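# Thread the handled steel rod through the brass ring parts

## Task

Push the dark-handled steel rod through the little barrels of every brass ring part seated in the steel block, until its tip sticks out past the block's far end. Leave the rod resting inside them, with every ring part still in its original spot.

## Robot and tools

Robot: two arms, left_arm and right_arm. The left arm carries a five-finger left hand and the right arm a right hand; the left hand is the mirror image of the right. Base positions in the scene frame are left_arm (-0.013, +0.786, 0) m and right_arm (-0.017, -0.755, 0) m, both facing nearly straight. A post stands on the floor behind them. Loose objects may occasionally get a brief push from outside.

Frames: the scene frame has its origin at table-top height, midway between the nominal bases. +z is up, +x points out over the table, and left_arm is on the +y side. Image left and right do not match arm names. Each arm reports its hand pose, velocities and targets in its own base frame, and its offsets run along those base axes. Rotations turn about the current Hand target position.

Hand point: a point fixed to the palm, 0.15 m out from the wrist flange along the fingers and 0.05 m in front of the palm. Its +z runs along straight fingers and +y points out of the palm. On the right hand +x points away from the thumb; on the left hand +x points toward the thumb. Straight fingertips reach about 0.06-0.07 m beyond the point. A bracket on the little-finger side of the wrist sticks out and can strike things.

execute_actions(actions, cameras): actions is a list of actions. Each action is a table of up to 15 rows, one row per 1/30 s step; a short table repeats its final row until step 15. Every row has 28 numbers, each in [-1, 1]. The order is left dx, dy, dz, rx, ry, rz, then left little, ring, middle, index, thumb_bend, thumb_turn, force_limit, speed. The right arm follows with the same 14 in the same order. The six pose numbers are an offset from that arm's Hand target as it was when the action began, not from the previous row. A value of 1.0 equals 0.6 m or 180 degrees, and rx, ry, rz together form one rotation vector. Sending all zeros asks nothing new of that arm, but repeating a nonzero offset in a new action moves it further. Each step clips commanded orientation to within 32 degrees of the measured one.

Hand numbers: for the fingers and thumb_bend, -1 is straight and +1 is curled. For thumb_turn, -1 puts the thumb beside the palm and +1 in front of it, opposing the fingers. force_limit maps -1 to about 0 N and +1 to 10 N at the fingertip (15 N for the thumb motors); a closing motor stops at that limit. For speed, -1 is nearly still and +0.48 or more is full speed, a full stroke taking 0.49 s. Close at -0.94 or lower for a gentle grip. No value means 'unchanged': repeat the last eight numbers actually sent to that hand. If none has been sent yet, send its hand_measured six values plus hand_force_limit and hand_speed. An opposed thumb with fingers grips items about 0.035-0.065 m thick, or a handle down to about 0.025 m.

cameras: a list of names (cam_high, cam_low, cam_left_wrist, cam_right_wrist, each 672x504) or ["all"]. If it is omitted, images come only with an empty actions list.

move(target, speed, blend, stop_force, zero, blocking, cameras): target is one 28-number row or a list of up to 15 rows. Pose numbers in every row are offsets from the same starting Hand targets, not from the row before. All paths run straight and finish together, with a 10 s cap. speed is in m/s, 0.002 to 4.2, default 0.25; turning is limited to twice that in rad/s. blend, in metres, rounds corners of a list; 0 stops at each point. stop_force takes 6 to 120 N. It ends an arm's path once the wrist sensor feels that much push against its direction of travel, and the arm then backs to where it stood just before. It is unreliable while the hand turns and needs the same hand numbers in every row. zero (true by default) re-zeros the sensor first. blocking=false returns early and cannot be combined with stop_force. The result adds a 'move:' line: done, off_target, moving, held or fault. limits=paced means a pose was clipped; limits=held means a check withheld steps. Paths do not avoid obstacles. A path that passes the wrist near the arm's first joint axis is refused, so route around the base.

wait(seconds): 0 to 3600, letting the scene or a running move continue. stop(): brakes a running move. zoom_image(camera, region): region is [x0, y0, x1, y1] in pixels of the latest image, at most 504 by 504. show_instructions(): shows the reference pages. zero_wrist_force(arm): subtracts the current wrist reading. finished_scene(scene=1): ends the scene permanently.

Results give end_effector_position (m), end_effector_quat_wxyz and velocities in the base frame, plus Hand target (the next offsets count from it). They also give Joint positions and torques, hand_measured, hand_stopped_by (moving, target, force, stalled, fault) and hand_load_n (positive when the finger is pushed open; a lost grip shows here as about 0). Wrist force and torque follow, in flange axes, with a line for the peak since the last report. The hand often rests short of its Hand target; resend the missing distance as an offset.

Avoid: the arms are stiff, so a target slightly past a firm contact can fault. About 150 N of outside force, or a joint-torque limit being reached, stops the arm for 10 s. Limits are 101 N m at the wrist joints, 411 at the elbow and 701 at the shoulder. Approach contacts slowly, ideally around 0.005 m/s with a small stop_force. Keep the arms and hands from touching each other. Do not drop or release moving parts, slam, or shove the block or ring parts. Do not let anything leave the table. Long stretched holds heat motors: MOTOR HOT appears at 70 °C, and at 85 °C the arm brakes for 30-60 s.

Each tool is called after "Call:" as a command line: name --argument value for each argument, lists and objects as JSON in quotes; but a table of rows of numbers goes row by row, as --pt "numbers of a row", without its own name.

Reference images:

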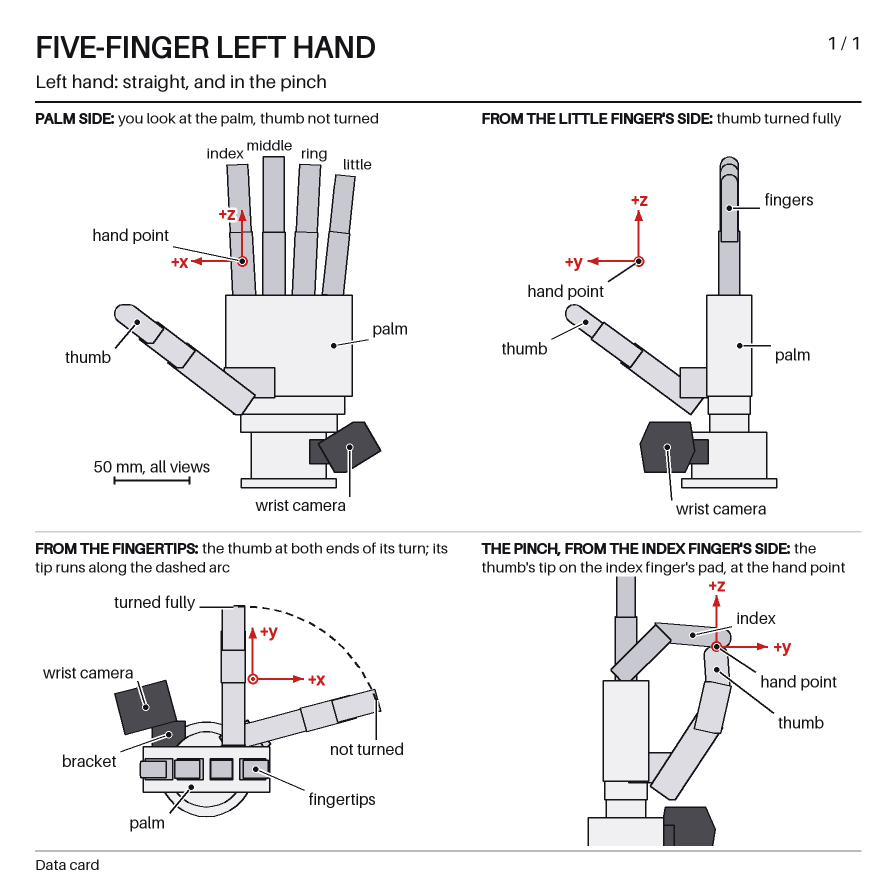

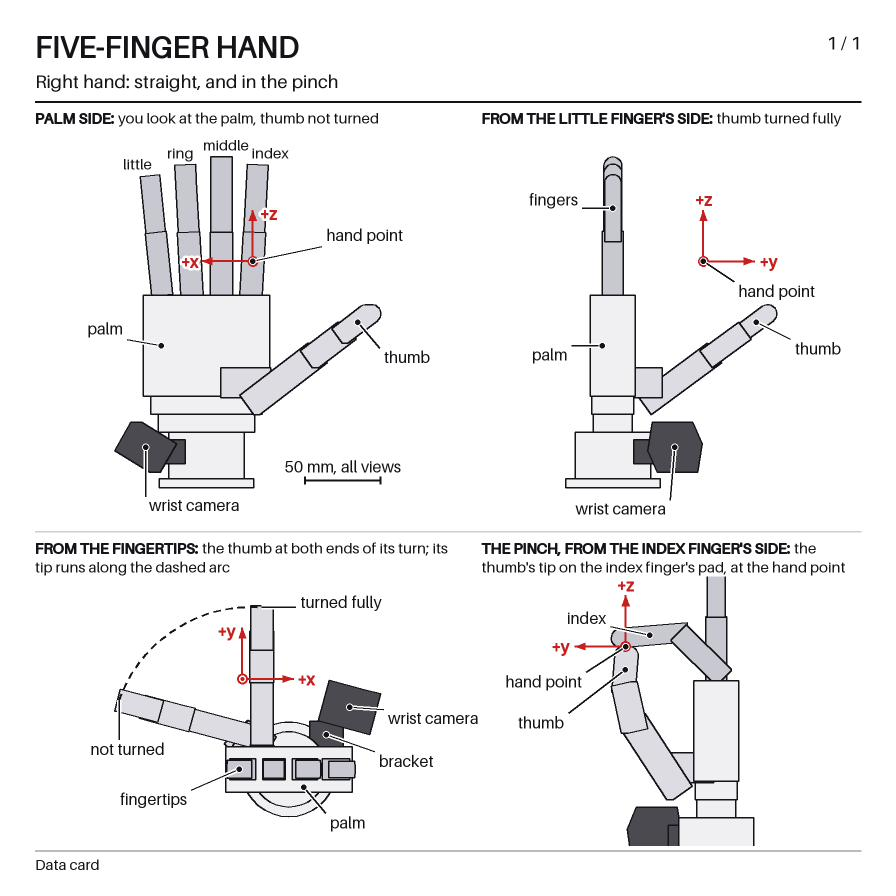

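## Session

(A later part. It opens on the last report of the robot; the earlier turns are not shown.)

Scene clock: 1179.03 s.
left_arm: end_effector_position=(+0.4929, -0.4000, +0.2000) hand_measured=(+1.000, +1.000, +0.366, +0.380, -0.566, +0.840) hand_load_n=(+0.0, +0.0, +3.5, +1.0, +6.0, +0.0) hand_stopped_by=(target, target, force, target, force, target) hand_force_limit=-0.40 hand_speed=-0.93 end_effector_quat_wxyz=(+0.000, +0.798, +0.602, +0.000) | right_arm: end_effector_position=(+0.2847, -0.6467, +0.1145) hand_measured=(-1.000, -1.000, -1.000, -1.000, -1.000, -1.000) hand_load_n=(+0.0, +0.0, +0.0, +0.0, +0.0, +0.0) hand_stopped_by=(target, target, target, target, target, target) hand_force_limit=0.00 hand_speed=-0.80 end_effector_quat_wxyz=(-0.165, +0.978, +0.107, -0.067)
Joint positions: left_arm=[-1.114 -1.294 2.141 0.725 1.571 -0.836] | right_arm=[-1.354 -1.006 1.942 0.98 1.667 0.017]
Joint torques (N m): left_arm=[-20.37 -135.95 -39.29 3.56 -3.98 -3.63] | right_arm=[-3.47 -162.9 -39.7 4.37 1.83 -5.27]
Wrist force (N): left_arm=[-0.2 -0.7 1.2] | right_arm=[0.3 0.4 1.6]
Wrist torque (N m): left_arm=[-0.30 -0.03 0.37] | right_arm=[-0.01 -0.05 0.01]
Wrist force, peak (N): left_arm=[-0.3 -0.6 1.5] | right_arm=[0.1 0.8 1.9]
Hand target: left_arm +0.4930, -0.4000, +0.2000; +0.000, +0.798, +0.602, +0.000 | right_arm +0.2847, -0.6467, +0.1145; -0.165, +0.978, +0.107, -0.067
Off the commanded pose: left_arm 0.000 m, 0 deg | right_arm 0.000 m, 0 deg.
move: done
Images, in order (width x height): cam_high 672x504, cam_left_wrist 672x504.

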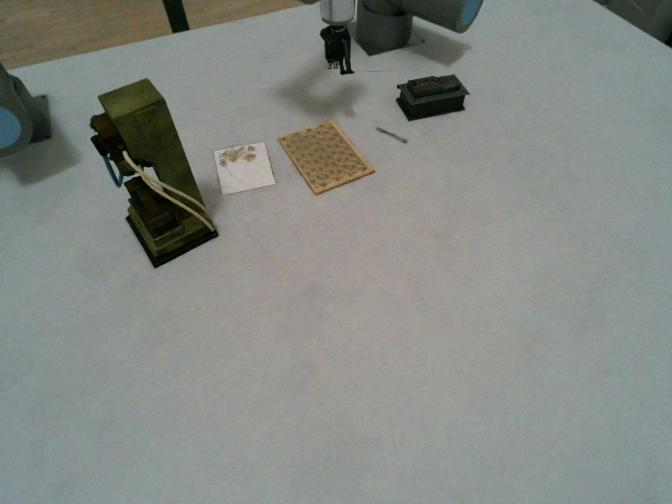

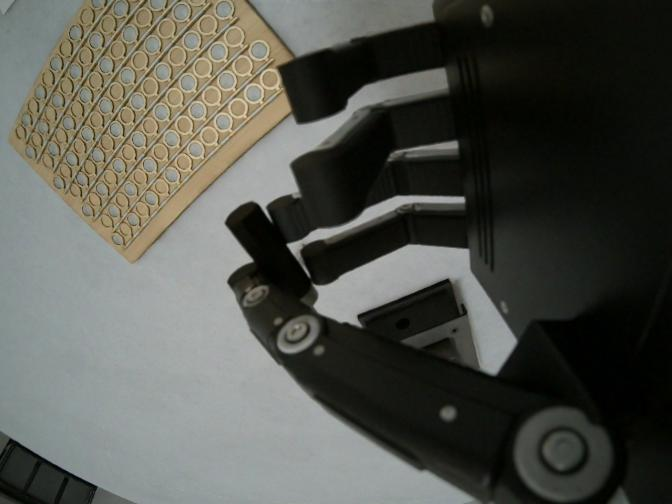

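Call:
move --target '[0,0,0,0,0,0,1,1,0.40,0.38,-0.2,0.84,-0.4,-0.93,0.0755,0.1612,0.8425,0,0,0,-1,-1,-1,-1,-1,-1,0,-0.8]' --speed 0.35

Call:
move --target '[0,0,0,0,0,0,1,1,0.40,0.38,-0.2,0.84,-0.4,-0.93,0.2833,0.9167,0.05,0,0,0,-1,-1,-1,-1,-1,-1,0,-0.8]' --speed 0.35 --cameras '["cam_high", "cam_right_wrist"]'

Scene clock: 1262.40 s.
left_arm: end_effector_position=(+0.4930, -0.4000, +0.2000) hand_measured=(+1.000, +1.000, +0.366, +0.380, -0.566, +0.840) hand_load_n=(+0.0, +0.0, +3.5, +1.0, +5.5, +0.0) hand_stopped_by=(target, target, force, target, force, target) hand_force_limit=-0.40 hand_speed=-0.93 end_effector_quat_wxyz=(+0.000, +0.798, +0.602, +0.000) | right_arm: end_effector_position=(+0.3300, -0.5500, +0.6198) hand_measured=(-1.000, -1.000, -1.000, -1.000, -1.000, -1.000) hand_load_n=(+0.0, +0.0, +0.0, +0.0, +0.0, +0.0) hand_stopped_by=(target, target, target, target, target, target) hand_force_limit=0.00 hand_speed=-0.80 end_effector_quat_wxyz=(-0.165, +0.978, +0.107, -0.067)
Joint positions: left_arm=[-1.114 -1.294 2.141 0.725 1.571 -0.836] | right_arm=[-1.257 -1.417 1.704 1.636 1.633 0.108]
Joint torques (N m): left_arm=[-23.47 -138.44 -36.6 4.07 -3.84 -3.84] | right_arm=[11.55 -129.5 -88.19 12.37 -3.45 5.03]
Wrist force (N): left_arm=[-0.1 -0.4 1.0] | right_arm=[0.3 -0.2 1.5]
Wrist torque (N m): left_arm=[-0.25 -0.05 0.36] | right_arm=[-0.09 -0.01 0.01]
Wrist force, peak (N): left_arm=[0.0 -0.9 1.2] | right_arm=[0.2 1.5 3.7]
Hand target: left_arm +0.4930, -0.4000, +0.2000; +0.000, +0.798, +0.602, +0.000 | right_arm +0.3300, -0.5500, +0.6200; -0.165, +0.978, +0.107, -0.067
Off the commanded pose: left_arm 0.000 m, 0 deg | right_arm 0.000 m, 0 deg.
move: done

Scene clock: 1264.90 s.
left_arm: end_effector_position=(+0.4930, -0.4000, +0.2000) hand_measured=(+1.000, +1.000, +0.366, +0.380, -0.566, +0.840) hand_load_n=(+0.0, +0.0, +3.5, +1.0, +5.5, +0.0) hand_stopped_by=(target, target, force, target, force, target) hand_force_limit=-0.40 hand_speed=-0.93 end_effector_quat_wxyz=(+0.000, +0.798, +0.602, +0.000) | right_arm: end_effector_position=(+0.4999, -0.0001, +0.6500) hand_measured=(-1.000, -1.000, -1.000, -1.000, -1.000, -1.000) hand_load_n=(+0.0, +0.0, +0.0, +0.0, +0.0, +0.0) hand_stopped_by=(target, target, target, target, target, target) hand_force_limit=0.00 hand_speed=-0.80 end_effector_quat_wxyz=(-0.165, +0.978, +0.107, -0.067)
Joint positions: left_arm=[-1.114 -1.294 2.141 0.725 1.571 -0.836] | right_arm=[-0.422 -1.592 1.836 1.615 1.356 0.901]
Joint torques (N m): left_arm=[-22.25 -135.93 -36.33 4 -3.65 -3.32] | right_arm=[23.59 -47.89 -93.71 2.32 -4.71 4.55]
Wrist force (N): left_arm=[-0.2 -0.9 0.8] | right_arm=[0.2 0.6 1.1]
Wrist torque (N m): left_arm=[-0.31 -0.05 0.37] | right_arm=[0.07 -0.02 0.04]
Wrist force, peak (N): left_arm=[-0.5 -0.7 1.4] | right_arm=[1.7 -1.8 1.8]
Hand target: left_arm +0.4930, -0.4000, +0.2000; +0.000, +0.798, +0.602, +0.000 | right_arm +0.5000, +0.0001, +0.6500; -0.165, +0.978, +0.107, -0.067
Off the commanded pose: left_arm 0.000 m, 0 deg | right_arm 0.000 m, 0 deg.
move: done

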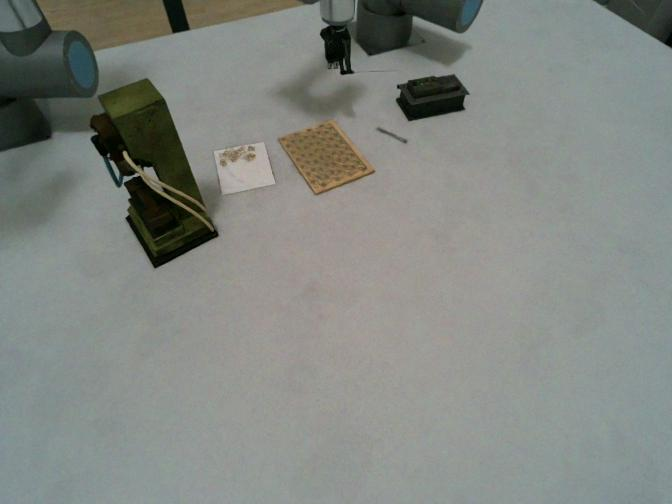

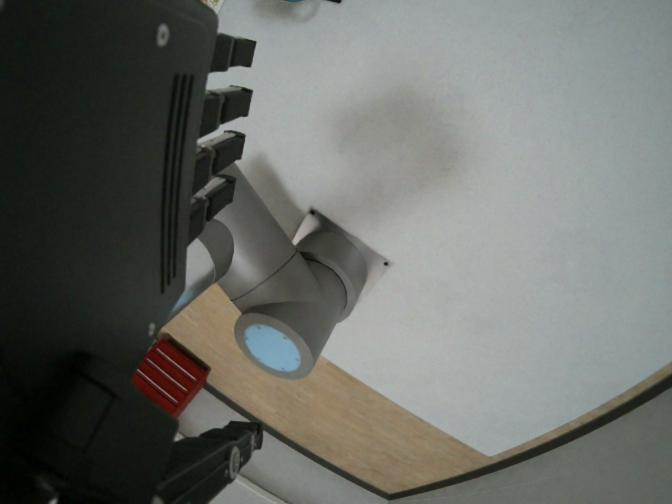

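Call:
move --target '[0,0,0,0,0,0,1,1,0.40,0.38,-0.2,0.84,-0.4,-0.93,0.0333,0.8333,0.0,0,0,0,-1,-1,-1,-1,-1,-1,0,-0.8]' --speed 0.3

Call:
move --target '[0,0,0,0,0,0,1,1,0.40,0.38,-0.2,0.84,-0.4,-0.93,0.55,0.4667,-0.05,0.1126,0.0339,0.0859,-1,-1,-1,-1,-1,-1,0,-0.8]' --speed 0.25 --cameras '["cam_high", "cam_right_wrist"]'

Scene clock: 1276.37 s.
left_arm: end_effector_position=(+0.4930, -0.4000, +0.2000) hand_measured=(+1.000, +1.000, +0.366, +0.380, -0.566, +0.840) hand_load_n=(+0.5, +0.0, +3.5, +1.0, +5.5, +0.0) hand_stopped_by=(target, target, force, target, force, target) hand_force_limit=-0.40 hand_speed=-0.93 end_effector_quat_wxyz=(+0.000, +0.798, +0.602, +0.000) | right_arm: end_effector_position=(+0.5199, +0.4998, +0.6500) hand_measured=(-1.000, -1.000, -1.000, -1.000, -1.000, -1.000) hand_load_n=(+0.5, +0.0, +0.0, +0.0, +0.0, +0.0) hand_stopped_by=(target, target, target, target, target, target) hand_force_limit=0.00 hand_speed=-0.80 end_effector_quat_wxyz=(-0.165, +0.978, +0.107, -0.067)
Joint positions: left_arm=[-1.114 -1.294 2.141 0.725 1.571 -0.836] | right_arm=[0.394 -1.378 1.545 1.441 1.215 1.741]
Joint torques (N m): left_arm=[-21.56 -136.38 -37.57 4.45 -3.76 -3.89] | right_arm=[13.87 -96.83 -93.59 1.65 3.58 4.75]
Wrist force (N): left_arm=[0.0 -0.6 0.9] | right_arm=[0.6 -0.1 1.0]
Wrist torque (N m): left_arm=[-0.28 -0.08 0.38] | right_arm=[-0.03 -0.03 -0.05]
Wrist force, peak (N): left_arm=[-0.4 -0.8 1.3] | right_arm=[0.7 -2.5 1.7]
Hand target: left_arm +0.4930, -0.4000, +0.2000; +0.000, +0.798, +0.602, +0.000 | right_arm +0.5200, +0.5000, +0.6500; -0.165, +0.978, +0.107, -0.067
Off the commanded pose: left_arm 0.000 m, 0 deg | right_arm 0.000 m, 0 deg.
move: done

Scene clock: 1278.97 s.
left_arm: end_effector_position=(+0.4930, -0.4000, +0.2000) hand_measured=(+1.000, +1.000, +0.366, +0.380, -0.566, +0.840) hand_load_n=(+0.5, +0.0, +3.5, +1.0, +5.5, +0.0) hand_stopped_by=(target, target, force, target, force, target) hand_force_limit=-0.40 hand_speed=-0.93 end_effector_quat_wxyz=(+0.000, +0.798, +0.602, +0.000) | right_arm: end_effector_position=(+0.8499, +0.7800, +0.6201) hand_measured=(-1.000, -1.000, -1.000, -1.000, -1.000, -1.000) hand_load_n=(+0.0, +0.0, +0.0, +0.0, +0.0, +0.0) hand_stopped_by=(target, target, target, target, target, target) hand_force_limit=0.00 hand_speed=-0.80 end_effector_quat_wxyz=(-0.329, +0.906, +0.238, -0.120)
Joint positions: left_arm=[-1.114 -1.294 2.141 0.725 1.571 -0.836] | right_arm=[0.426 -0.816 0.801 1.74 0.87 1.428]
Joint torques (N m): left_arm=[-22.24 -136.8 -38.4 4.18 -3.9 -3.34] | right_arm=[10.73 -206.57 -99.74 13.54 -6.4 -6.61]
Wrist force (N): left_arm=[-0.1 -0.4 1.0] | right_arm=[0.6 -0.1 1.4]
Wrist torque (N m): left_arm=[-0.23 -0.06 0.37] | right_arm=[-0.12 0.01 0.70]
Wrist force, peak (N): left_arm=[-0.4 -0.8 1.3] | right_arm=[2.5 0.0 1.6]
Hand target: left_arm +0.4930, -0.4000, +0.2000; +0.000, +0.798, +0.602, +0.000 | right_arm +0.8500, +0.7801, +0.6200; -0.329, +0.906, +0.238, -0.120
Off the commanded pose: left_arm 0.000 m, 0 deg | right_arm 0.000 m, 0 deg.
move: done

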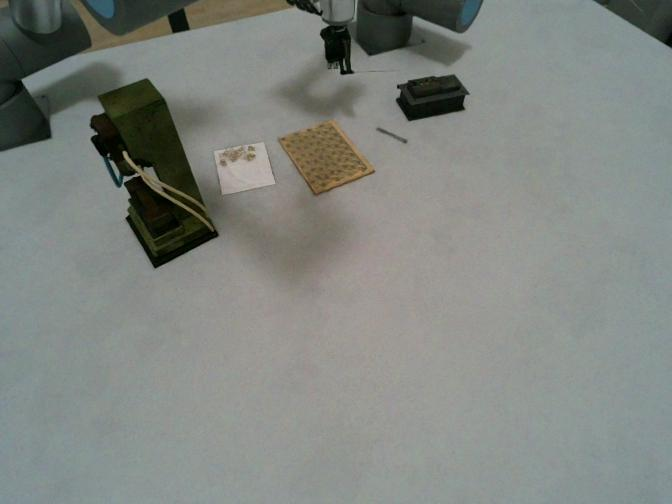

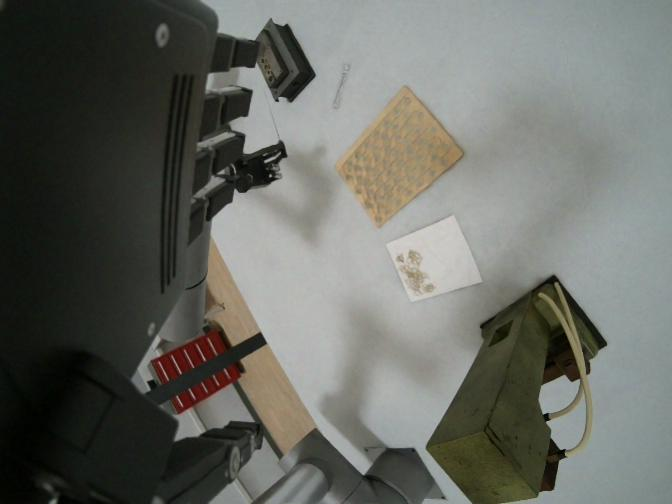

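Call:
move --target '[0,0,0,0,0,0,1,1,0.40,0.38,-0.2,0.84,-0.4,-0.93,-0.0833,0.6167,-0.2833,0.1126,0.0339,0.0860,-1,-1,-1,-1,-1,-1,0,-0.8]' --speed 0.2 --cameras '["cam_high", "cam_right_wrist"]'

Scene clock: 1286.20 s.
left_arm: end_effector_position=(+0.4930, -0.4000, +0.2000) hand_measured=(+1.000, +1.000, +0.366, +0.380, -0.566, +0.840) hand_load_n=(+0.0, +0.0, +3.5, +1.0, +5.5, +0.0) hand_stopped_by=(target, target, force, target, force, target) hand_force_limit=-0.40 hand_speed=-0.93 end_effector_quat_wxyz=(+0.000, +0.798, +0.602, +0.000) | right_arm: end_effector_position=(+0.7987, +1.1473, +0.4497) hand_measured=(-1.000, -1.000, -1.000, -1.000, -1.000, -1.000) hand_load_n=(+0.0, +0.0, -0.5, +0.0, +0.0, -0.5) hand_stopped_by=(target, target, target, target, target, target) hand_force_limit=0.00 hand_speed=-0.80 end_effector_quat_wxyz=(-0.477, +0.787, +0.355, -0.165)
Joint positions: left_arm=[-1.114 -1.294 2.141 0.725 1.571 -0.836] | right_arm=[0.639 -0.328 0.17 1.934 0.525 1.244]
Joint torques (N m): left_arm=[-22.33 -137.22 -37.6 3.89 -3.93 -3.26] | right_arm=[-0.8 -283.49 -91.88 8.08 -2.67 -0.54]
Wrist force (N): left_arm=[-0.3 -0.5 0.9] | right_arm=[1.0 -0.4 1.5]
Wrist torque (N m): left_arm=[-0.25 -0.04 0.36] | right_arm=[-0.09 0.03 0.76]
Wrist force, peak (N): left_arm=[-0.1 -0.7 1.4] | right_arm=[-0.1 -5.7 -0.8]
Hand target: left_arm +0.4930, -0.4000, +0.2000; +0.000, +0.798, +0.602, +0.000 | right_arm +0.7987, +1.1473, +0.4497; -0.477, +0.787, +0.355, -0.165 (not the last commanded pose)
Off the commanded pose: left_arm 0.000 m, 0 deg | right_arm 0.003 m, 0 deg.
FORCE FAULT: contact force on the right arm reached its limit, and that arm stopped. The contact can be on any part of that arm, not only on its tool. That arm's remaining commands of this call were not run. That arm is still stopped at the end of this call. That arm stays stopped for about 10 more seconds. Until then a move that you send moves the other arm only, and its call returns only when the move has ended. Once the stop has ended, the next robot result says so. If the stop ends while you think or write, that arm runs what you send next, counted from a new Hand target: where the arm stands when the stop ends. While its stop runs, that arm, its gripper or tool too, takes no new command. Until it ends, the stop uses up actions while you think or wait. An arm that is not stopped still takes commands.
move: fault (right_arm)

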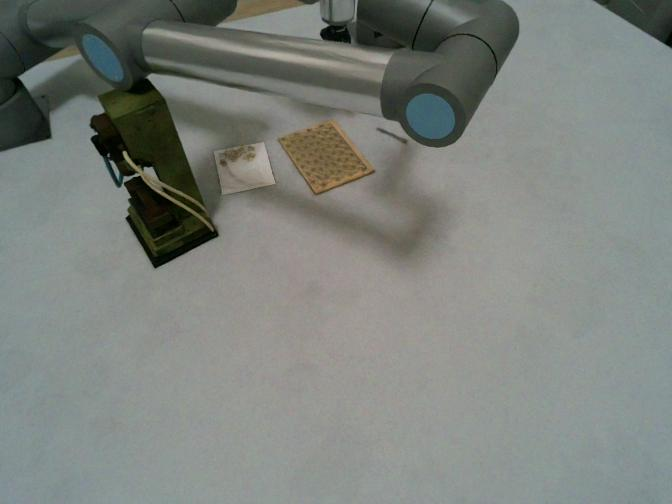

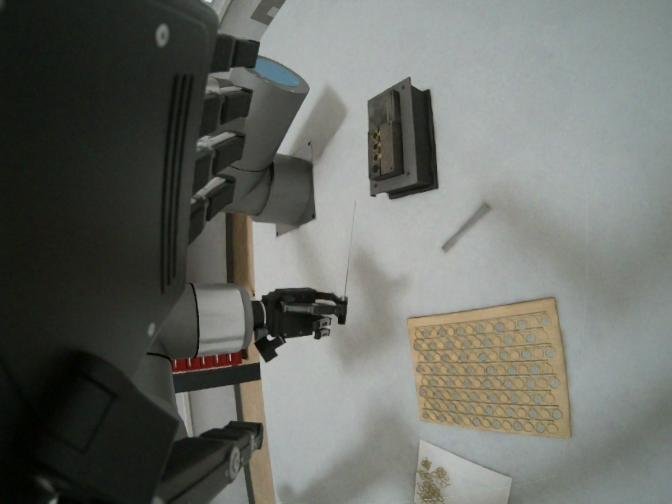

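Call:
zoom_image --camera "cam_right_wrist" --region '[310, 60, 470, 320]'

Call:
execute_actions --actions '[]' --cameras '[]'

Scaled by 1.938 from the camera's image (finer frame: 960x720).

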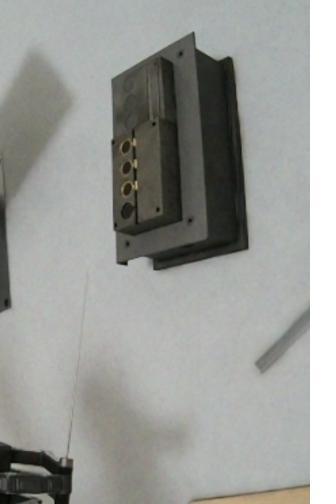

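Scene clock: 1331.00 s.
left_arm: end_effector_position=(+0.4930, -0.4000, +0.2000) hand_measured=(+1.000, +1.000, +0.366, +0.380, -0.566, +0.840) hand_load_n=(+0.0, +0.0, +3.5, +1.0, +5.5, +0.0) hand_stopped_by=(target, target, force, target, force, target) hand_force_limit=-0.40 hand_speed=-0.93 end_effector_quat_wxyz=(+0.000, +0.798, +0.602, +0.000) | right_arm: end_effector_position=(+0.7987, +1.1473, +0.4497) hand_measured=(-1.000, -1.000, -1.000, -1.000, -1.000, -1.000) hand_load_n=(+0.0, +0.0, +0.0, +0.0, +0.0, -0.5) hand_stopped_by=(target, target, target, target, target, target) hand_force_limit=0.00 hand_speed=-0.80 end_effector_quat_wxyz=(-0.477, +0.787, +0.355, -0.165)
Joint positions: left_arm=[-1.114 -1.294 2.141 0.725 1.571 -0.836] | right_arm=[0.639 -0.328 0.17 1.934 0.525 1.244]
Joint velocities: within noise
Joint torques (N m): left_arm=[-22.83 -135.27 -38.73 4.07 -3.9 -2.85] | right_arm=[-2.06 -283.52 -85.78 7.29 -2.96 0]
Wrist force (N): left_arm=[-0.2 -0.5 1.0] | right_arm=[0.8 -0.5 2.1]
Wrist torque (N m): left_arm=[-0.27 -0.05 0.37] | right_arm=[-0.14 0.05 0.74]
Wrist force, peak (N): left_arm=[-0.5 -0.5 1.4] | right_arm=[1.2 -0.7 2.1]
Hand target: left_arm +0.4930, -0.4000, +0.2000; +0.000, +0.798, +0.602, +0.000 | right_arm +0.7987, +1.1473, +0.4497; -0.477, +0.787, +0.355, -0.165 (not the last commanded pose)
Off the commanded pose: left_arm 0.000 m, 0 deg | right_arm 0.003 m, 0 deg.
FORCE FAULT, CONTINUED: the right arm's stop, for the force fault that an earlier result reported, is over. The rest of the stop counts as 19 of the actions that you can send in this scene. That arm's target is now where it stood when the stop ended, not its last command. That arm accepts commands again.
No camera images: "cameras" was empty.

Call:
execute_actions --actions '[]' --cameras '["cam_right_wrist","cam_high"]'

Scene clock: 1356.97 s.
left_arm: end_effector_position=(+0.4930, -0.4000, +0.2000) hand_measured=(+1.000, +1.000, +0.366, +0.380, -0.566, +0.840) hand_load_n=(+0.0, +0.0, +3.5, +1.0, +5.5, +0.0) hand_stopped_by=(target, target, force, target, force, target) hand_force_limit=-0.40 hand_speed=-0.93 end_effector_quat_wxyz=(+0.000, +0.798, +0.602, +0.000) | right_arm: end_effector_position=(+0.7987, +1.1473, +0.4497) hand_measured=(-1.000, -1.000, -1.000, -1.000, -1.000, -1.000) hand_load_n=(+0.0, +0.0, +0.0, +0.0, +0.0, +0.0) hand_stopped_by=(target, target, target, target, target, target) hand_force_limit=0.00 hand_speed=-0.80 end_effector_quat_wxyz=(-0.477, +0.787, +0.355, -0.165)
Joint positions: left_arm=[-1.114 -1.294 2.141 0.725 1.571 -0.836] | right_arm=[0.639 -0.328 0.17 1.934 0.525 1.244]
Joint velocities: within noise
Joint torques (N m): left_arm=[-25.58 -138.78 -38.73 3.71 -4.08 -2.98] | right_arm=[-3.54 -283.67 -86.98 7.77 -2.69 -0.29]
Wrist force (N): left_arm=[-0.1 -0.8 1.0] | right_arm=[1.2 -0.1 2.0]
Wrist torque (N m): left_arm=[-0.31 -0.06 0.37] | right_arm=[-0.08 -0.02 0.78]
Wrist force, peak (N): left_arm=[-0.6 -0.7 1.1] | right_arm=[1.1 -0.3 2.1]
Hand target: left_arm +0.4930, -0.4000, +0.2000; +0.000, +0.798, +0.602, +0.000 | right_arm +0.7987, +1.1473, +0.4497; -0.477, +0.787, +0.355, -0.165 (not the last commanded pose)
Off the commanded pose: left_arm 0.000 m, 0 deg | right_arm 0.003 m, 0 deg.
Images, in order (width x height): cam_high 672x504, cam_right_wrist 672x504.

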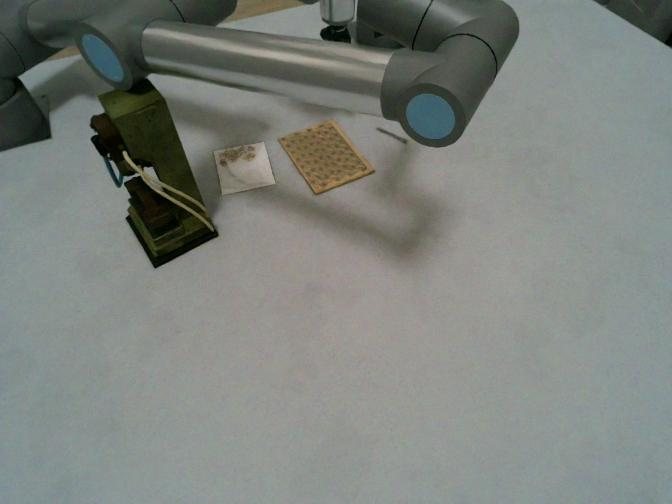

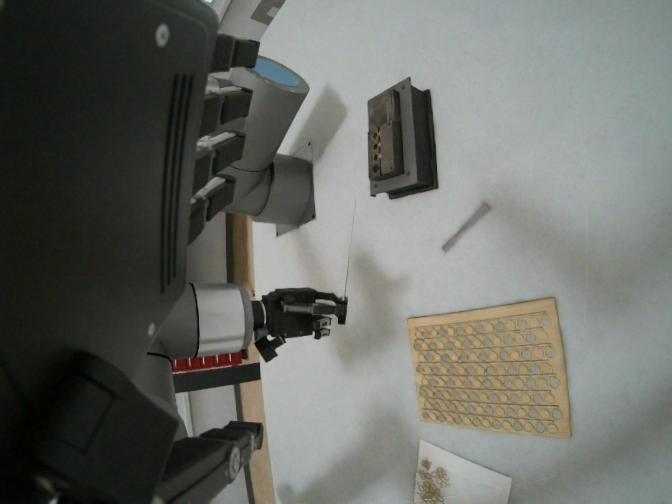

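Call:
zoom_image --camera "cam_right_wrist" --region '[310, 60, 460, 330]'

Call:
zoom_image --camera "cam_right_wrist" --region '[355, 70, 455, 210]'

Scaled by 1.867 from the camera's image (finer frame: 960x720).

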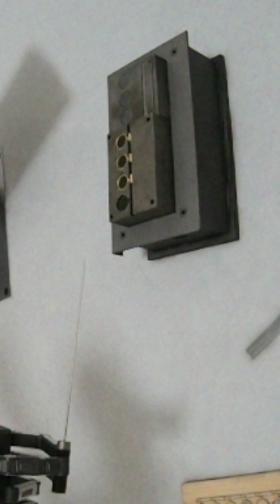

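Scaled by 3.600 from the camera's image (finer frame: 960x720).

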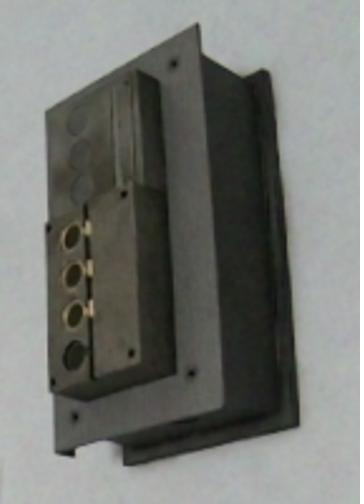

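Call:
move --target '[0,0,0,0,0,0,1,1,0.40,0.38,-0.2,0.84,-0.4,-0.93,-0.115,-0.0853,0.2855,0,0,0,-1,-1,-1,-1,-1,-1,0,-0.8]' --speed 0.08

Scene clock: 1553.43 s.
left_arm: end_effector_position=(+0.4930, -0.4000, +0.2000) hand_measured=(+1.000, +1.000, +0.366, +0.380, -0.566, +0.840) hand_load_n=(+0.0, +0.0, +3.5, +1.0, +5.5, +0.0) hand_stopped_by=(target, target, force, target, force, target) hand_force_limit=-0.40 hand_speed=-0.93 end_effector_quat_wxyz=(+0.000, +0.798, +0.602, +0.000) | right_arm: end_effector_position=(+0.7298, +1.0963, +0.6207) hand_measured=(-1.000, -1.000, -1.000, -1.000, -1.000, -1.000) hand_load_n=(+0.0, +0.0, +0.0, +0.0, +0.0, +0.0) hand_stopped_by=(target, target, target, target, target, target) hand_force_limit=0.00 hand_speed=-0.80 end_effector_quat_wxyz=(-0.477, +0.787, +0.355, -0.165)
Joint positions: left_arm=[-1.114 -1.294 2.141 0.725 1.571 -0.836] | right_arm=[0.639 -0.564 0.422 1.917 0.525 1.244]
Joint torques (N m): left_arm=[-23.77 -136.72 -38.62 3.89 -3.53 -2.3] | right_arm=[-16.61 -279.38 -78.82 12.25 -6.87 -4.76]
Wrist force (N): left_arm=[-0.2 -0.6 0.9] | right_arm=[0.5 -0.7 1.8]
Wrist torque (N m): left_arm=[-0.28 -0.05 0.37] | right_arm=[-0.18 0.13 0.38]
Wrist force, peak (N): left_arm=[-0.3 -0.8 1.3] | right_arm=[1.2 0.3 2.4]
Hand target: left_arm +0.4930, -0.4000, +0.2000; +0.000, +0.798, +0.602, +0.000 | right_arm +0.7297, +1.0961, +0.6210; -0.477, +0.787, +0.355, -0.165
Off the commanded pose: left_arm 0.000 m, 0 deg | right_arm 0.000 m, 0 deg.
move: done

Call:
move --target '[0,0,0,0,0,0,1,1,0.40,0.38,-0.2,0.84,-0.4,-0.93,-0.0307,-0.4315,-0.0122,0,0,-0.0602,-1,-1,-1,-1,-1,-1,0,-0.8]' --speed 0.2

Scene clock: 1597.60 s.
left_arm: end_effector_position=(+0.4930, -0.4000, +0.2000) hand_measured=(+1.000, +1.000, +0.366, +0.380, -0.566, +0.840) hand_load_n=(+0.0, +0.0, +3.5, +1.0, +5.5, +0.0) hand_stopped_by=(target, target, force, target, force, target) hand_force_limit=-0.40 hand_speed=-0.93 end_effector_quat_wxyz=(+0.000, +0.798, +0.602, +0.000) | right_arm: end_effector_position=(+0.7113, +0.8374, +0.6137) hand_measured=(-1.000, -1.000, -1.000, -1.000, -1.000, -1.000) hand_load_n=(+0.0, +0.0, +0.0, +0.0, +0.0, +0.0) hand_stopped_by=(target, target, target, target, target, target) hand_force_limit=0.00 hand_speed=-0.80 end_effector_quat_wxyz=(-0.490, +0.817, +0.279, -0.119)
Joint positions: left_arm=[-1.114 -1.294 2.141 0.725 1.571 -0.836] | right_arm=[0.45 -0.951 1.151 1.575 0.525 1.244]
Joint torques (N m): left_arm=[-21.55 -135.16 -38.2 4.09 -3.77 -2.3] | right_arm=[-20.48 -233.51 -68.91 2.78 -6.99 -6.55]
Wrist force (N): left_arm=[-0.2 -0.5 0.9] | right_arm=[0.8 0.1 2.3]
Wrist torque (N m): left_arm=[-0.26 -0.05 0.37] | right_arm=[-0.05 0.05 0.83]
Wrist force, peak (N): left_arm=[-0.5 -0.3 1.5] | right_arm=[1.8 -0.4 3.1]
Hand target: left_arm +0.4930, -0.4000, +0.2000; +0.000, +0.798, +0.602, +0.000 | right_arm +0.7113, +0.8372, +0.6137; -0.490, +0.817, +0.279, -0.119
Off the commanded pose: left_arm 0.000 m, 0 deg | right_arm 0.000 m, 0 deg.
move: done

Call:
move --pt "0 0 0 0 0 0 1 1 0.40 0.38 -0.2 0.84 -0.4 -0.93 -0.0142 0.0985 0.1452 0.0912 0.0441 -0.0211 -1 -1 -1 -1 -1 -1 0 -0.8" --pt "0 0 0 0 0 0 1 1 0.40 0.38 -0.2 0.84 -0.4 -0.93 -0.0008 0.1523 0.3150 0.1838 0.0888 -0.0425 -1 -1 -1 -1 -1 -1 0 -0.8" --pt "0 0 0 0 0 0 1 1 0.40 0.38 -0.2 0.84 -0.4 -0.93 0.0387 0.1538 0.4892 0.2764 0.1335 -0.0639 -1 -1 -1 -1 -1 -1 0 -0.8" --pt "0 0 0 0 0 0 1 1 0.40 0.38 -0.2 0.84 -0.4 -0.93 0.1025 0.1007 0.6533 0.3718 0.1796 -0.0859 -1 -1 -1 -1 -1 -1 0 -0.8" --speed 0.2 --blend 0.01

Scene clock: 1613.33 s.
left_arm: end_effector_position=(+0.4930, -0.4000, +0.2000) hand_measured=(+1.000, +1.000, +0.366, +0.380, -0.566, +0.840) hand_load_n=(+0.0, +0.5, +3.5, +1.0, +5.5, +0.0) hand_stopped_by=(target, target, force, target, force, target) hand_force_limit=-0.40 hand_speed=-0.93 end_effector_quat_wxyz=(+0.000, +0.798, +0.602, +0.000) | right_arm: end_effector_position=(+0.7727, +0.8977, +1.0055) hand_measured=(-1.000, -1.000, -1.000, -1.000, -1.000, -1.000) hand_load_n=(+0.0, +0.0, +0.0, +0.0, +0.0, +0.0) hand_stopped_by=(target, target, target, target, target, target) hand_force_limit=0.00 hand_speed=-0.80 end_effector_quat_wxyz=(+0.917, -0.382, -0.054, +0.095)
Joint positions: left_arm=[-1.114 -1.294 2.141 0.725 1.571 -0.836] | right_arm=[0.45 -0.951 1.152 1.575 -0.799 1.244]
Joint torques (N m): left_arm=[-20.94 -136.1 -40.81 4.24 -3.99 -1.92] | right_arm=[13.77 -176.41 -95.14 11.69 -7.65 -6.04]
Wrist force (N): left_arm=[-0.2 -0.5 1.1] | right_arm=[2.0 1.2 2.5]
Wrist torque (N m): left_arm=[-0.27 -0.05 0.37] | right_arm=[0.53 0.41 0.84]
Wrist force, peak (N): left_arm=[-0.1 -0.8 1.5] | right_arm=[2.3 0.6 2.9]
Hand target: left_arm +0.4930, -0.4000, +0.2000; +0.000, +0.798, +0.602, +0.000 | right_arm +0.7728, +0.8977, +1.0057; +0.918, -0.382, -0.054, +0.095
Off the commanded pose: left_arm 0.000 m, 0 deg | right_arm 0.000 m, 0 deg.
move: done

Call:
move --pt "0 0 0 0 0 0 1 1 0.40 0.38 -0.2 0.84 -0.4 -0.93 -0.1388 -0.0671 -0.1647 0.0762 -0.1576 0 -1 -1 -1 -1 -1 -1 0 -0.8" --pt "0 0 0 0 0 0 1 1 0.40 0.38 -0.2 0.84 -0.4 -0.93 -0.1798 -0.0869 -0.3853 0.1523 -0.3153 0 -1 -1 -1 -1 -1 -1 0 -0.8" --pt "0 0 0 0 0 0 1 1 0.40 0.38 -0.2 0.84 -0.4 -0.93 -0.1106 -0.0534 -0.5975 0.2285 -0.4729 0 -1 -1 -1 -1 -1 -1 0 -0.8" --pt "0 0 0 0 0 0 1 1 0.40 0.38 -0.2 0.84 -0.4 -0.93 0.0479 0.0231 -0.7382 0.3046 -0.6305 0 -1 -1 -1 -1 -1 -1 0 -0.8" --pt "0 0 0 0 0 0 1 1 0.40 0.38 -0.2 0.84 -0.4 -0.93 0.2496 0.1206 -0.7658 0.3807 -0.7881 0 -1 -1 -1 -1 -1 -1 0 -0.8" --speed 0.3 --blend 0.02

Scene clock: 1633.40 s.
left_arm: end_effector_position=(+0.4930, -0.4000, +0.2000) hand_measured=(+1.000, +1.000, +0.366, +0.380, -0.566, +0.840) hand_load_n=(+0.0, +0.0, +3.5, +1.0, +5.5, -0.5) hand_stopped_by=(target, target, force, target, force, target) hand_force_limit=-0.40 hand_speed=-0.93 end_effector_quat_wxyz=(+0.000, +0.798, +0.602, +0.000) | right_arm: end_effector_position=(+0.9225, +0.9700, +0.5462) hand_measured=(-1.000, -1.000, -1.000, -1.000, -1.000, -1.000) hand_load_n=(+0.0, +0.0, +0.0, +0.0, +0.0, +0.0) hand_stopped_by=(target, target, target, target, target, target) hand_force_limit=0.00 hand_speed=-0.80 end_effector_quat_wxyz=(-0.294, -0.233, +0.861, +0.342)
Joint positions: left_arm=[-1.114 -1.294 2.141 0.725 1.571 -0.836] | right_arm=[0.45 -0.95 1.15 -1.174 -0.799 1.244]
Joint torques (N m): left_arm=[-21.33 -135.46 -39.8 3.86 -3.78 -2.05] | right_arm=[15.15 -238.92 -91.76 -11.33 7.25 5.66]
Wrist force (N): left_arm=[-0.1 -0.8 0.9] | right_arm=[1.4 3.4 0.8]
Wrist torque (N m): left_arm=[-0.31 -0.06 0.38] | right_arm=[0.85 -0.13 -0.43]
Wrist force, peak (N): left_arm=[-0.2 -0.7 1.6] | right_arm=[2.6 4.2 1.3]
Hand target: left_arm +0.4930, -0.4000, +0.2000; +0.000, +0.798, +0.602, +0.000 | right_arm +0.9226, +0.9700, +0.5462; -0.294, -0.233, +0.861, +0.342
Off the commanded pose: left_arm 0.000 m, 0 deg | right_arm 0.000 m, 0 deg.
move: done

Call:
move --target '[0,0,0,0,0,0,1,1,0.40,0.38,-0.2,0.84,-0.4,-0.93,-0.2377,0.30,-0.1603,0.2030,-0.3015,0.4932,-1,-1,-1,-1,-1,-1,0,-0.8]' --speed 0.2 --cameras '["cam_right_wrist"]'

Scene clock: 1679.20 s.
left_arm: end_effector_position=(+0.4930, -0.4000, +0.2000) hand_measured=(+1.000, +1.000, +0.366, +0.380, -0.566, +0.840) hand_load_n=(+0.0, +0.0, +3.5, +1.0, +5.5, +0.0) hand_stopped_by=(target, target, force, target, force, target) hand_force_limit=-0.40 hand_speed=-0.93 end_effector_quat_wxyz=(+0.000, +0.798, +0.602, +0.000) | right_arm: end_effector_position=(+0.7800, +1.1500, +0.4500) hand_measured=(-1.000, -1.000, -1.000, -1.000, -1.000, -1.000) hand_load_n=(+0.0, +0.0, +0.0, +0.0, +0.0, +0.0) hand_stopped_by=(target, target, target, target, target, target) hand_force_limit=0.00 hand_speed=-0.80 end_effector_quat_wxyz=(-0.017, +0.920, -0.364, -0.141)
Joint positions: left_arm=[-1.114 -1.294 2.141 0.725 1.571 -0.836] | right_arm=[0.749 -0.851 1.024 -1.65 -1.3 -0.081]
Joint torques (N m): left_arm=[-19.86 -136.96 -40.65 4.02 -3.53 -1.71] | right_arm=[9.25 -263.6 -95.05 -14.65 -2.84 -5.59]
Wrist force (N): left_arm=[0.2 -0.7 1.3] | right_arm=[-0.1 1.1 1.8]
Wrist torque (N m): left_arm=[-0.32 -0.11 0.40] | right_arm=[0.20 0.04 0.30]
Wrist force, peak (N): left_arm=[-0.3 -1.1 1.4] | right_arm=[1.4 4.0 1.3]
Hand target: left_arm +0.4930, -0.4000, +0.2000; +0.000, +0.798, +0.602, +0.000 | right_arm +0.7799, +1.1500, +0.4500; -0.017, +0.920, -0.364, -0.141
Off the commanded pose: left_arm 0.000 m, 0 deg | right_arm 0.000 m, 0 deg.
move: done

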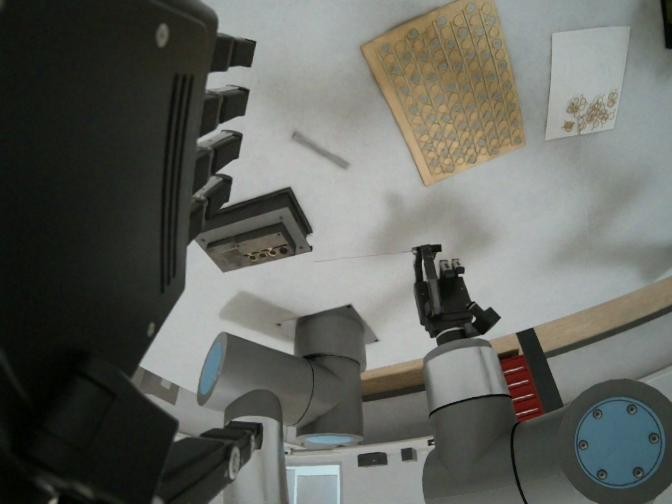

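Call:
move --target '[0,0,0,0,0,0,1,1,0.40,0.38,-0.2,0.84,-0.4,-0.93,-0.13,0.2983,-0.345,0,0,0,-1,-1,-1,-1,-1,-1,0,-0.8]' --speed 0.12 --cameras '["cam_right_wrist"]'

Scene clock: 1687.63 s.
left_arm: end_effector_position=(+0.4930, -0.4000, +0.2000) hand_measured=(+1.000, +1.000, +0.366, +0.380, -0.566, +0.840) hand_load_n=(+0.0, +0.5, +3.5, +1.0, +5.5, +0.0) hand_stopped_by=(target, target, force, target, force, target) hand_force_limit=-0.40 hand_speed=-0.93 end_effector_quat_wxyz=(+0.000, +0.798, +0.602, +0.000) | right_arm: end_effector_position=(+0.7020, +1.3288, +0.2432) hand_measured=(-1.000, -1.000, -1.000, -1.000, -1.000, -1.000) hand_load_n=(+0.0, +0.0, +0.0, +0.0, +0.0, +0.0) hand_stopped_by=(target, target, target, target, target, target) hand_force_limit=0.00 hand_speed=-0.80 end_effector_quat_wxyz=(-0.017, +0.920, -0.364, -0.141)
Joint positions: left_arm=[-1.114 -1.294 2.141 0.725 1.571 -0.836] | right_arm=[0.869 -0.648 0.939 -1.803 -1.291 0.044]
Joint torques (N m): left_arm=[-21.78 -134.1 -39.39 4.09 -3.71 -2.03] | right_arm=[16.07 -238.78 -116.9 -14.02 6.11 4.79]
Wrist force (N): left_arm=[-0.4 -0.7 1.2] | right_arm=[-0.3 0.8 1.4]
Wrist torque (N m): left_arm=[-0.31 -0.01 0.37] | right_arm=[0.14 0.09 -0.22]
Wrist force, peak (N): left_arm=[-0.4 -0.7 1.7] | right_arm=[-0.7 0.8 2.6]
Hand target: left_arm +0.4930, -0.4000, +0.2000; +0.000, +0.798, +0.602, +0.000 | right_arm +0.7019, +1.3290, +0.2430; -0.017, +0.920, -0.364, -0.141
Off the commanded pose: left_arm 0.000 m, 0 deg | right_arm 0.000 m, 0 deg.
move: done

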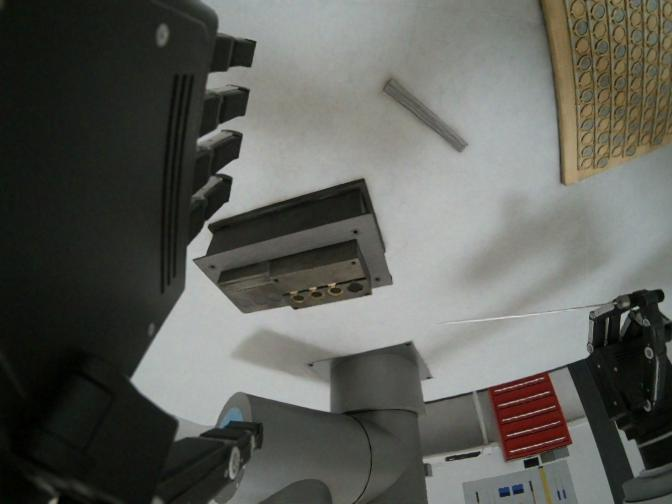

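Call:
zoom_image --camera "cam_right_wrist" --region '[190, 170, 460, 370]'

Call:
zoom_image --camera "cam_right_wrist" --region '[255, 235, 395, 325]'

Call:
zoom_image --camera "cam_right_wrist" --region '[420, 260, 671, 448]'

Scaled by 1.867 from the camera's image (finer frame: 960x720).

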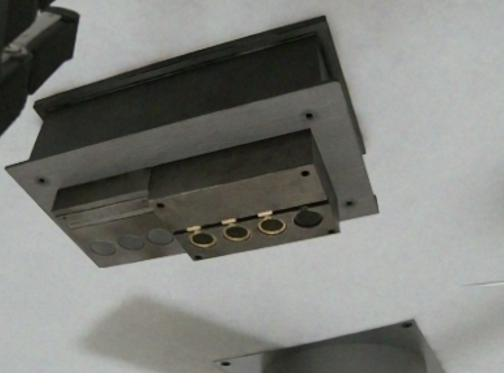

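Scaled by 3.600 from the camera's image (finer frame: 960x720).

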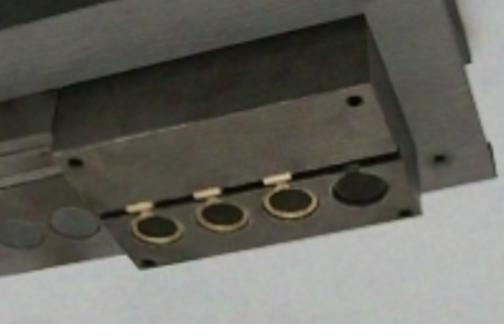

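Scaled by 2.008 from the camera's image (finer frame: 960x720).

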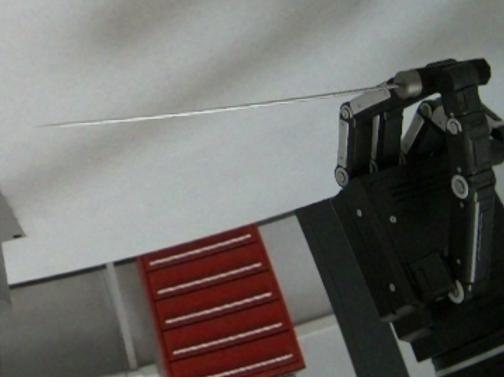

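Call:
move --target '[0,0.0667,-0.0667,0.0499,-0.0036,0,1,1,0.40,0.38,-0.2,0.84,-0.4,-0.93,0,0,0,0,0,0,-1,-1,-1,-1,-1,-1,0,-0.8]' --speed 0.05 --cameras '["cam_right_wrist"]'

Call:
zoom_image --camera "cam_right_wrist" --region '[270, 210, 570, 360]'

Scene clock: 1788.47 s.
left_arm: end_effector_position=(+0.4930, -0.3602, +0.1601) hand_measured=(+1.000, +1.000, +0.366, +0.380, -0.566, +0.840) hand_load_n=(+0.0, +0.0, +3.5, +1.0, +5.5, +0.0) hand_stopped_by=(target, target, force, target, force, target) hand_force_limit=-0.40 hand_speed=-0.93 end_effector_quat_wxyz=(-0.059, +0.796, +0.600, +0.051) | right_arm: end_effector_position=(+0.7019, +1.3290, +0.2430) hand_measured=(-1.000, -1.000, -1.000, -1.000, -1.000, -1.000) hand_load_n=(+0.0, +0.0, +0.0, +0.0, +0.0, +0.0) hand_stopped_by=(target, target, target, target, target, target) hand_force_limit=0.00 hand_speed=-0.80 end_effector_quat_wxyz=(-0.017, +0.920, -0.364, -0.141)
Joint positions: left_arm=[-1.128 -1.218 2.169 0.756 1.494 -0.854] | right_arm=[0.869 -0.647 0.939 -1.803 -1.291 0.044]
Joint torques (N m): left_arm=[-19.42 -107.78 -29.21 13.99 -4.02 -3.54] | right_arm=[15.38 -237.79 -109.8 -13.47 5.61 5.52]
Wrist force (N): left_arm=[0.0 -0.4 1.1] | right_arm=[-0.5 1.0 1.6]
Wrist torque (N m): left_arm=[-0.21 -0.07 0.34] | right_arm=[0.17 0.13 -0.23]
Wrist force, peak (N): left_arm=[0.2 -1.0 1.4] | right_arm=[-0.6 1.6 1.5]
Hand target: left_arm +0.4930, -0.3600, +0.1599; -0.059, +0.796, +0.600, +0.052 | right_arm +0.7019, +1.3290, +0.2430; -0.017, +0.920, -0.364, -0.141
Off the commanded pose: left_arm 0.000 m, 0 deg | right_arm 0.000 m, 0 deg.
move: done

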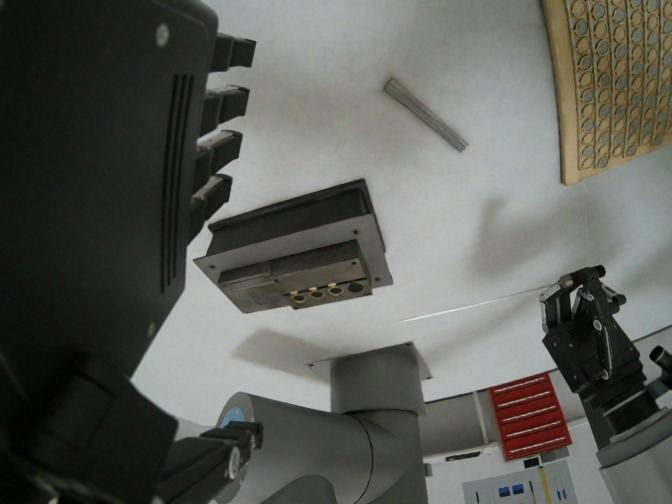

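Scaled by 1.680 from the camera's image (finer frame: 960x720).

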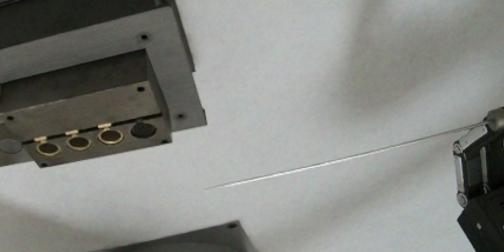

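Call:
move --target '[0,0,-0.075,0,0,0,1,1,0.40,0.38,-0.2,0.84,-0.4,-0.93,0,0,0,0,0,0,-1,-1,-1,-1,-1,-1,0,-0.8]' --speed 0.05 --cameras '["cam_right_wrist"]'

Call:
zoom_image --camera "cam_right_wrist" --region '[270, 210, 570, 360]'

Call:
zoom_image --camera "cam_right_wrist" --region '[330, 240, 420, 330]'

Scene clock: 1806.60 s.
left_arm: end_effector_position=(+0.4930, -0.3600, +0.1152) hand_measured=(+1.000, +1.000, +0.366, +0.380, -0.566, +0.840) hand_load_n=(+0.0, +0.0, +3.5, +1.0, +5.5, +0.0) hand_stopped_by=(target, target, force, target, force, target) hand_force_limit=-0.40 hand_speed=-0.93 end_effector_quat_wxyz=(-0.059, +0.796, +0.600, +0.052) | right_arm: end_effector_position=(+0.7019, +1.3290, +0.2430) hand_measured=(-1.000, -1.000, -1.000, -1.000, -1.000, -1.000) hand_load_n=(+0.0, +0.0, +0.0, +0.0, -0.5, +0.0) hand_stopped_by=(target, target, target, target, target, target) hand_force_limit=0.00 hand_speed=-0.80 end_effector_quat_wxyz=(-0.017, +0.920, -0.364, -0.141)
Joint positions: left_arm=[-1.128 -1.164 2.186 0.687 1.494 -0.855] | right_arm=[0.869 -0.647 0.939 -1.803 -1.291 0.044]
Joint torques (N m): left_arm=[-12.69 -114.18 -23.48 4.62 -1.08 -1.98] | right_arm=[17.95 -240.44 -110.68 -11.35 6.07 5.05]
Wrist force (N): left_arm=[0.2 -0.6 0.6] | right_arm=[-0.8 1.1 1.2]
Wrist torque (N m): left_arm=[-0.23 -0.14 0.37] | right_arm=[0.21 0.20 -0.24]
Wrist force, peak (N): left_arm=[-0.2 -0.7 1.2] | right_arm=[-0.4 1.4 1.7]
Hand target: left_arm +0.4930, -0.3600, +0.1149; -0.059, +0.796, +0.600, +0.052 | right_arm +0.7019, +1.3290, +0.2430; -0.017, +0.920, -0.364, -0.141
Off the commanded pose: left_arm 0.000 m, 0 deg | right_arm 0.000 m, 0 deg.
move: done

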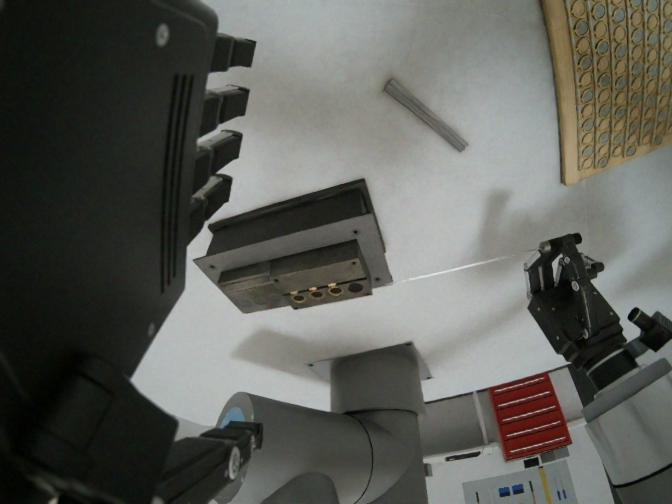

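Scaled by 1.680 from the camera's image (finer frame: 960x720).

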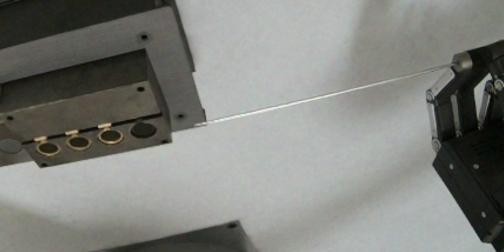

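Scaled by 5.600 from the camera's image (finer frame: 960x720).

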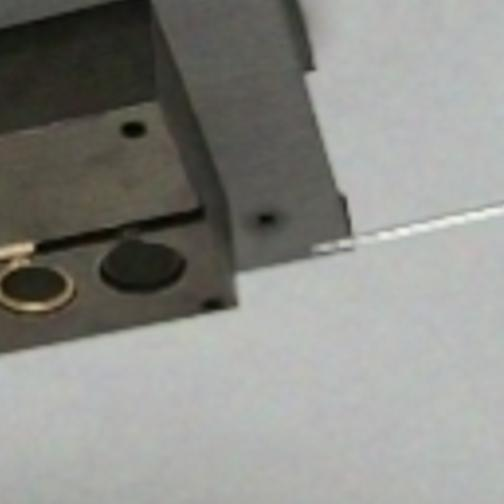

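Call:
move --target '[0,0,0,0,0,0,1,1,0.40,0.38,-0.2,0.84,-0.4,-0.93,-0.2008,0.0105,0.0308,-0.0671,-0.1241,0,-1,-1,-1,-1,-1,-1,0,-0.8]' --speed 0.1 --cameras '["cam_right_wrist"]'

Call:
zoom_image --camera "cam_right_wrist" --region '[270, 190, 570, 340]'

Scene clock: 1867.97 s.
left_arm: end_effector_position=(+0.4930, -0.3600, +0.1149) hand_measured=(+1.000, +1.000, +0.366, +0.380, -0.566, +0.840) hand_load_n=(+0.0, +0.0, +3.0, +1.0, +5.5, +0.0) hand_stopped_by=(target, target, force, target, force, target) hand_force_limit=-0.40 hand_speed=-0.93 end_effector_quat_wxyz=(-0.059, +0.796, +0.600, +0.052) | right_arm: end_effector_position=(+0.5816, +1.3353, +0.2615) hand_measured=(-1.000, -1.000, -1.000, -1.000, -1.000, -1.000) hand_load_n=(+0.0, +0.0, +0.0, +0.0, +0.0, +0.0) hand_stopped_by=(target, target, target, target, target, target) hand_force_limit=0.00 hand_speed=-0.80 end_effector_quat_wxyz=(+0.009, +0.927, -0.367, +0.078)
Joint positions: left_arm=[-1.128 -1.164 2.186 0.686 1.494 -0.854] | right_arm=[1.027 -0.73 1.049 -1.897 -1.728 0.209]
Joint torques (N m): left_arm=[18.63 -110.88 -24.75 4.36 -2.53 2.49] | right_arm=[23.46 -272.34 -90.07 -13.95 -4.19 6.42]
Wrist force (N): left_arm=[0.0 -0.6 1.0] | right_arm=[0.5 1.8 1.3]
Wrist torque (N m): left_arm=[-0.25 -0.10 0.36] | right_arm=[0.30 -0.14 -0.12]
Wrist force, peak (N): left_arm=[0.3 -1.1 0.9] | right_arm=[-0.6 2.5 1.2]
Hand target: left_arm +0.4930, -0.3600, +0.1149; -0.059, +0.796, +0.600, +0.052 | right_arm +0.5815, +1.3353, +0.2615; +0.009, +0.927, -0.367, +0.078
Off the commanded pose: left_arm 0.000 m, 0 deg | right_arm 0.000 m, 0 deg.
move: done

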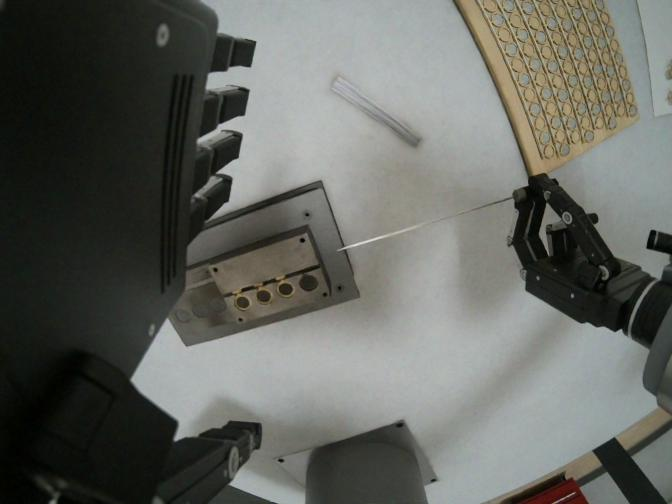

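Scaled by 1.680 from the camera's image (finer frame: 960x720).

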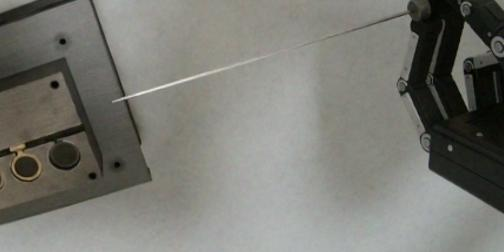

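Call:
zoom_image --camera "cam_right_wrist" --region '[210, 220, 350, 320]'

Scaled by 3.600 from the camera's image (finer frame: 960x720).

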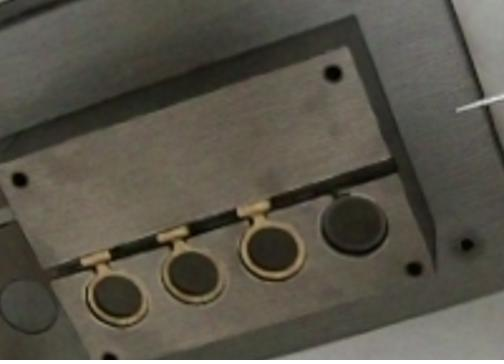

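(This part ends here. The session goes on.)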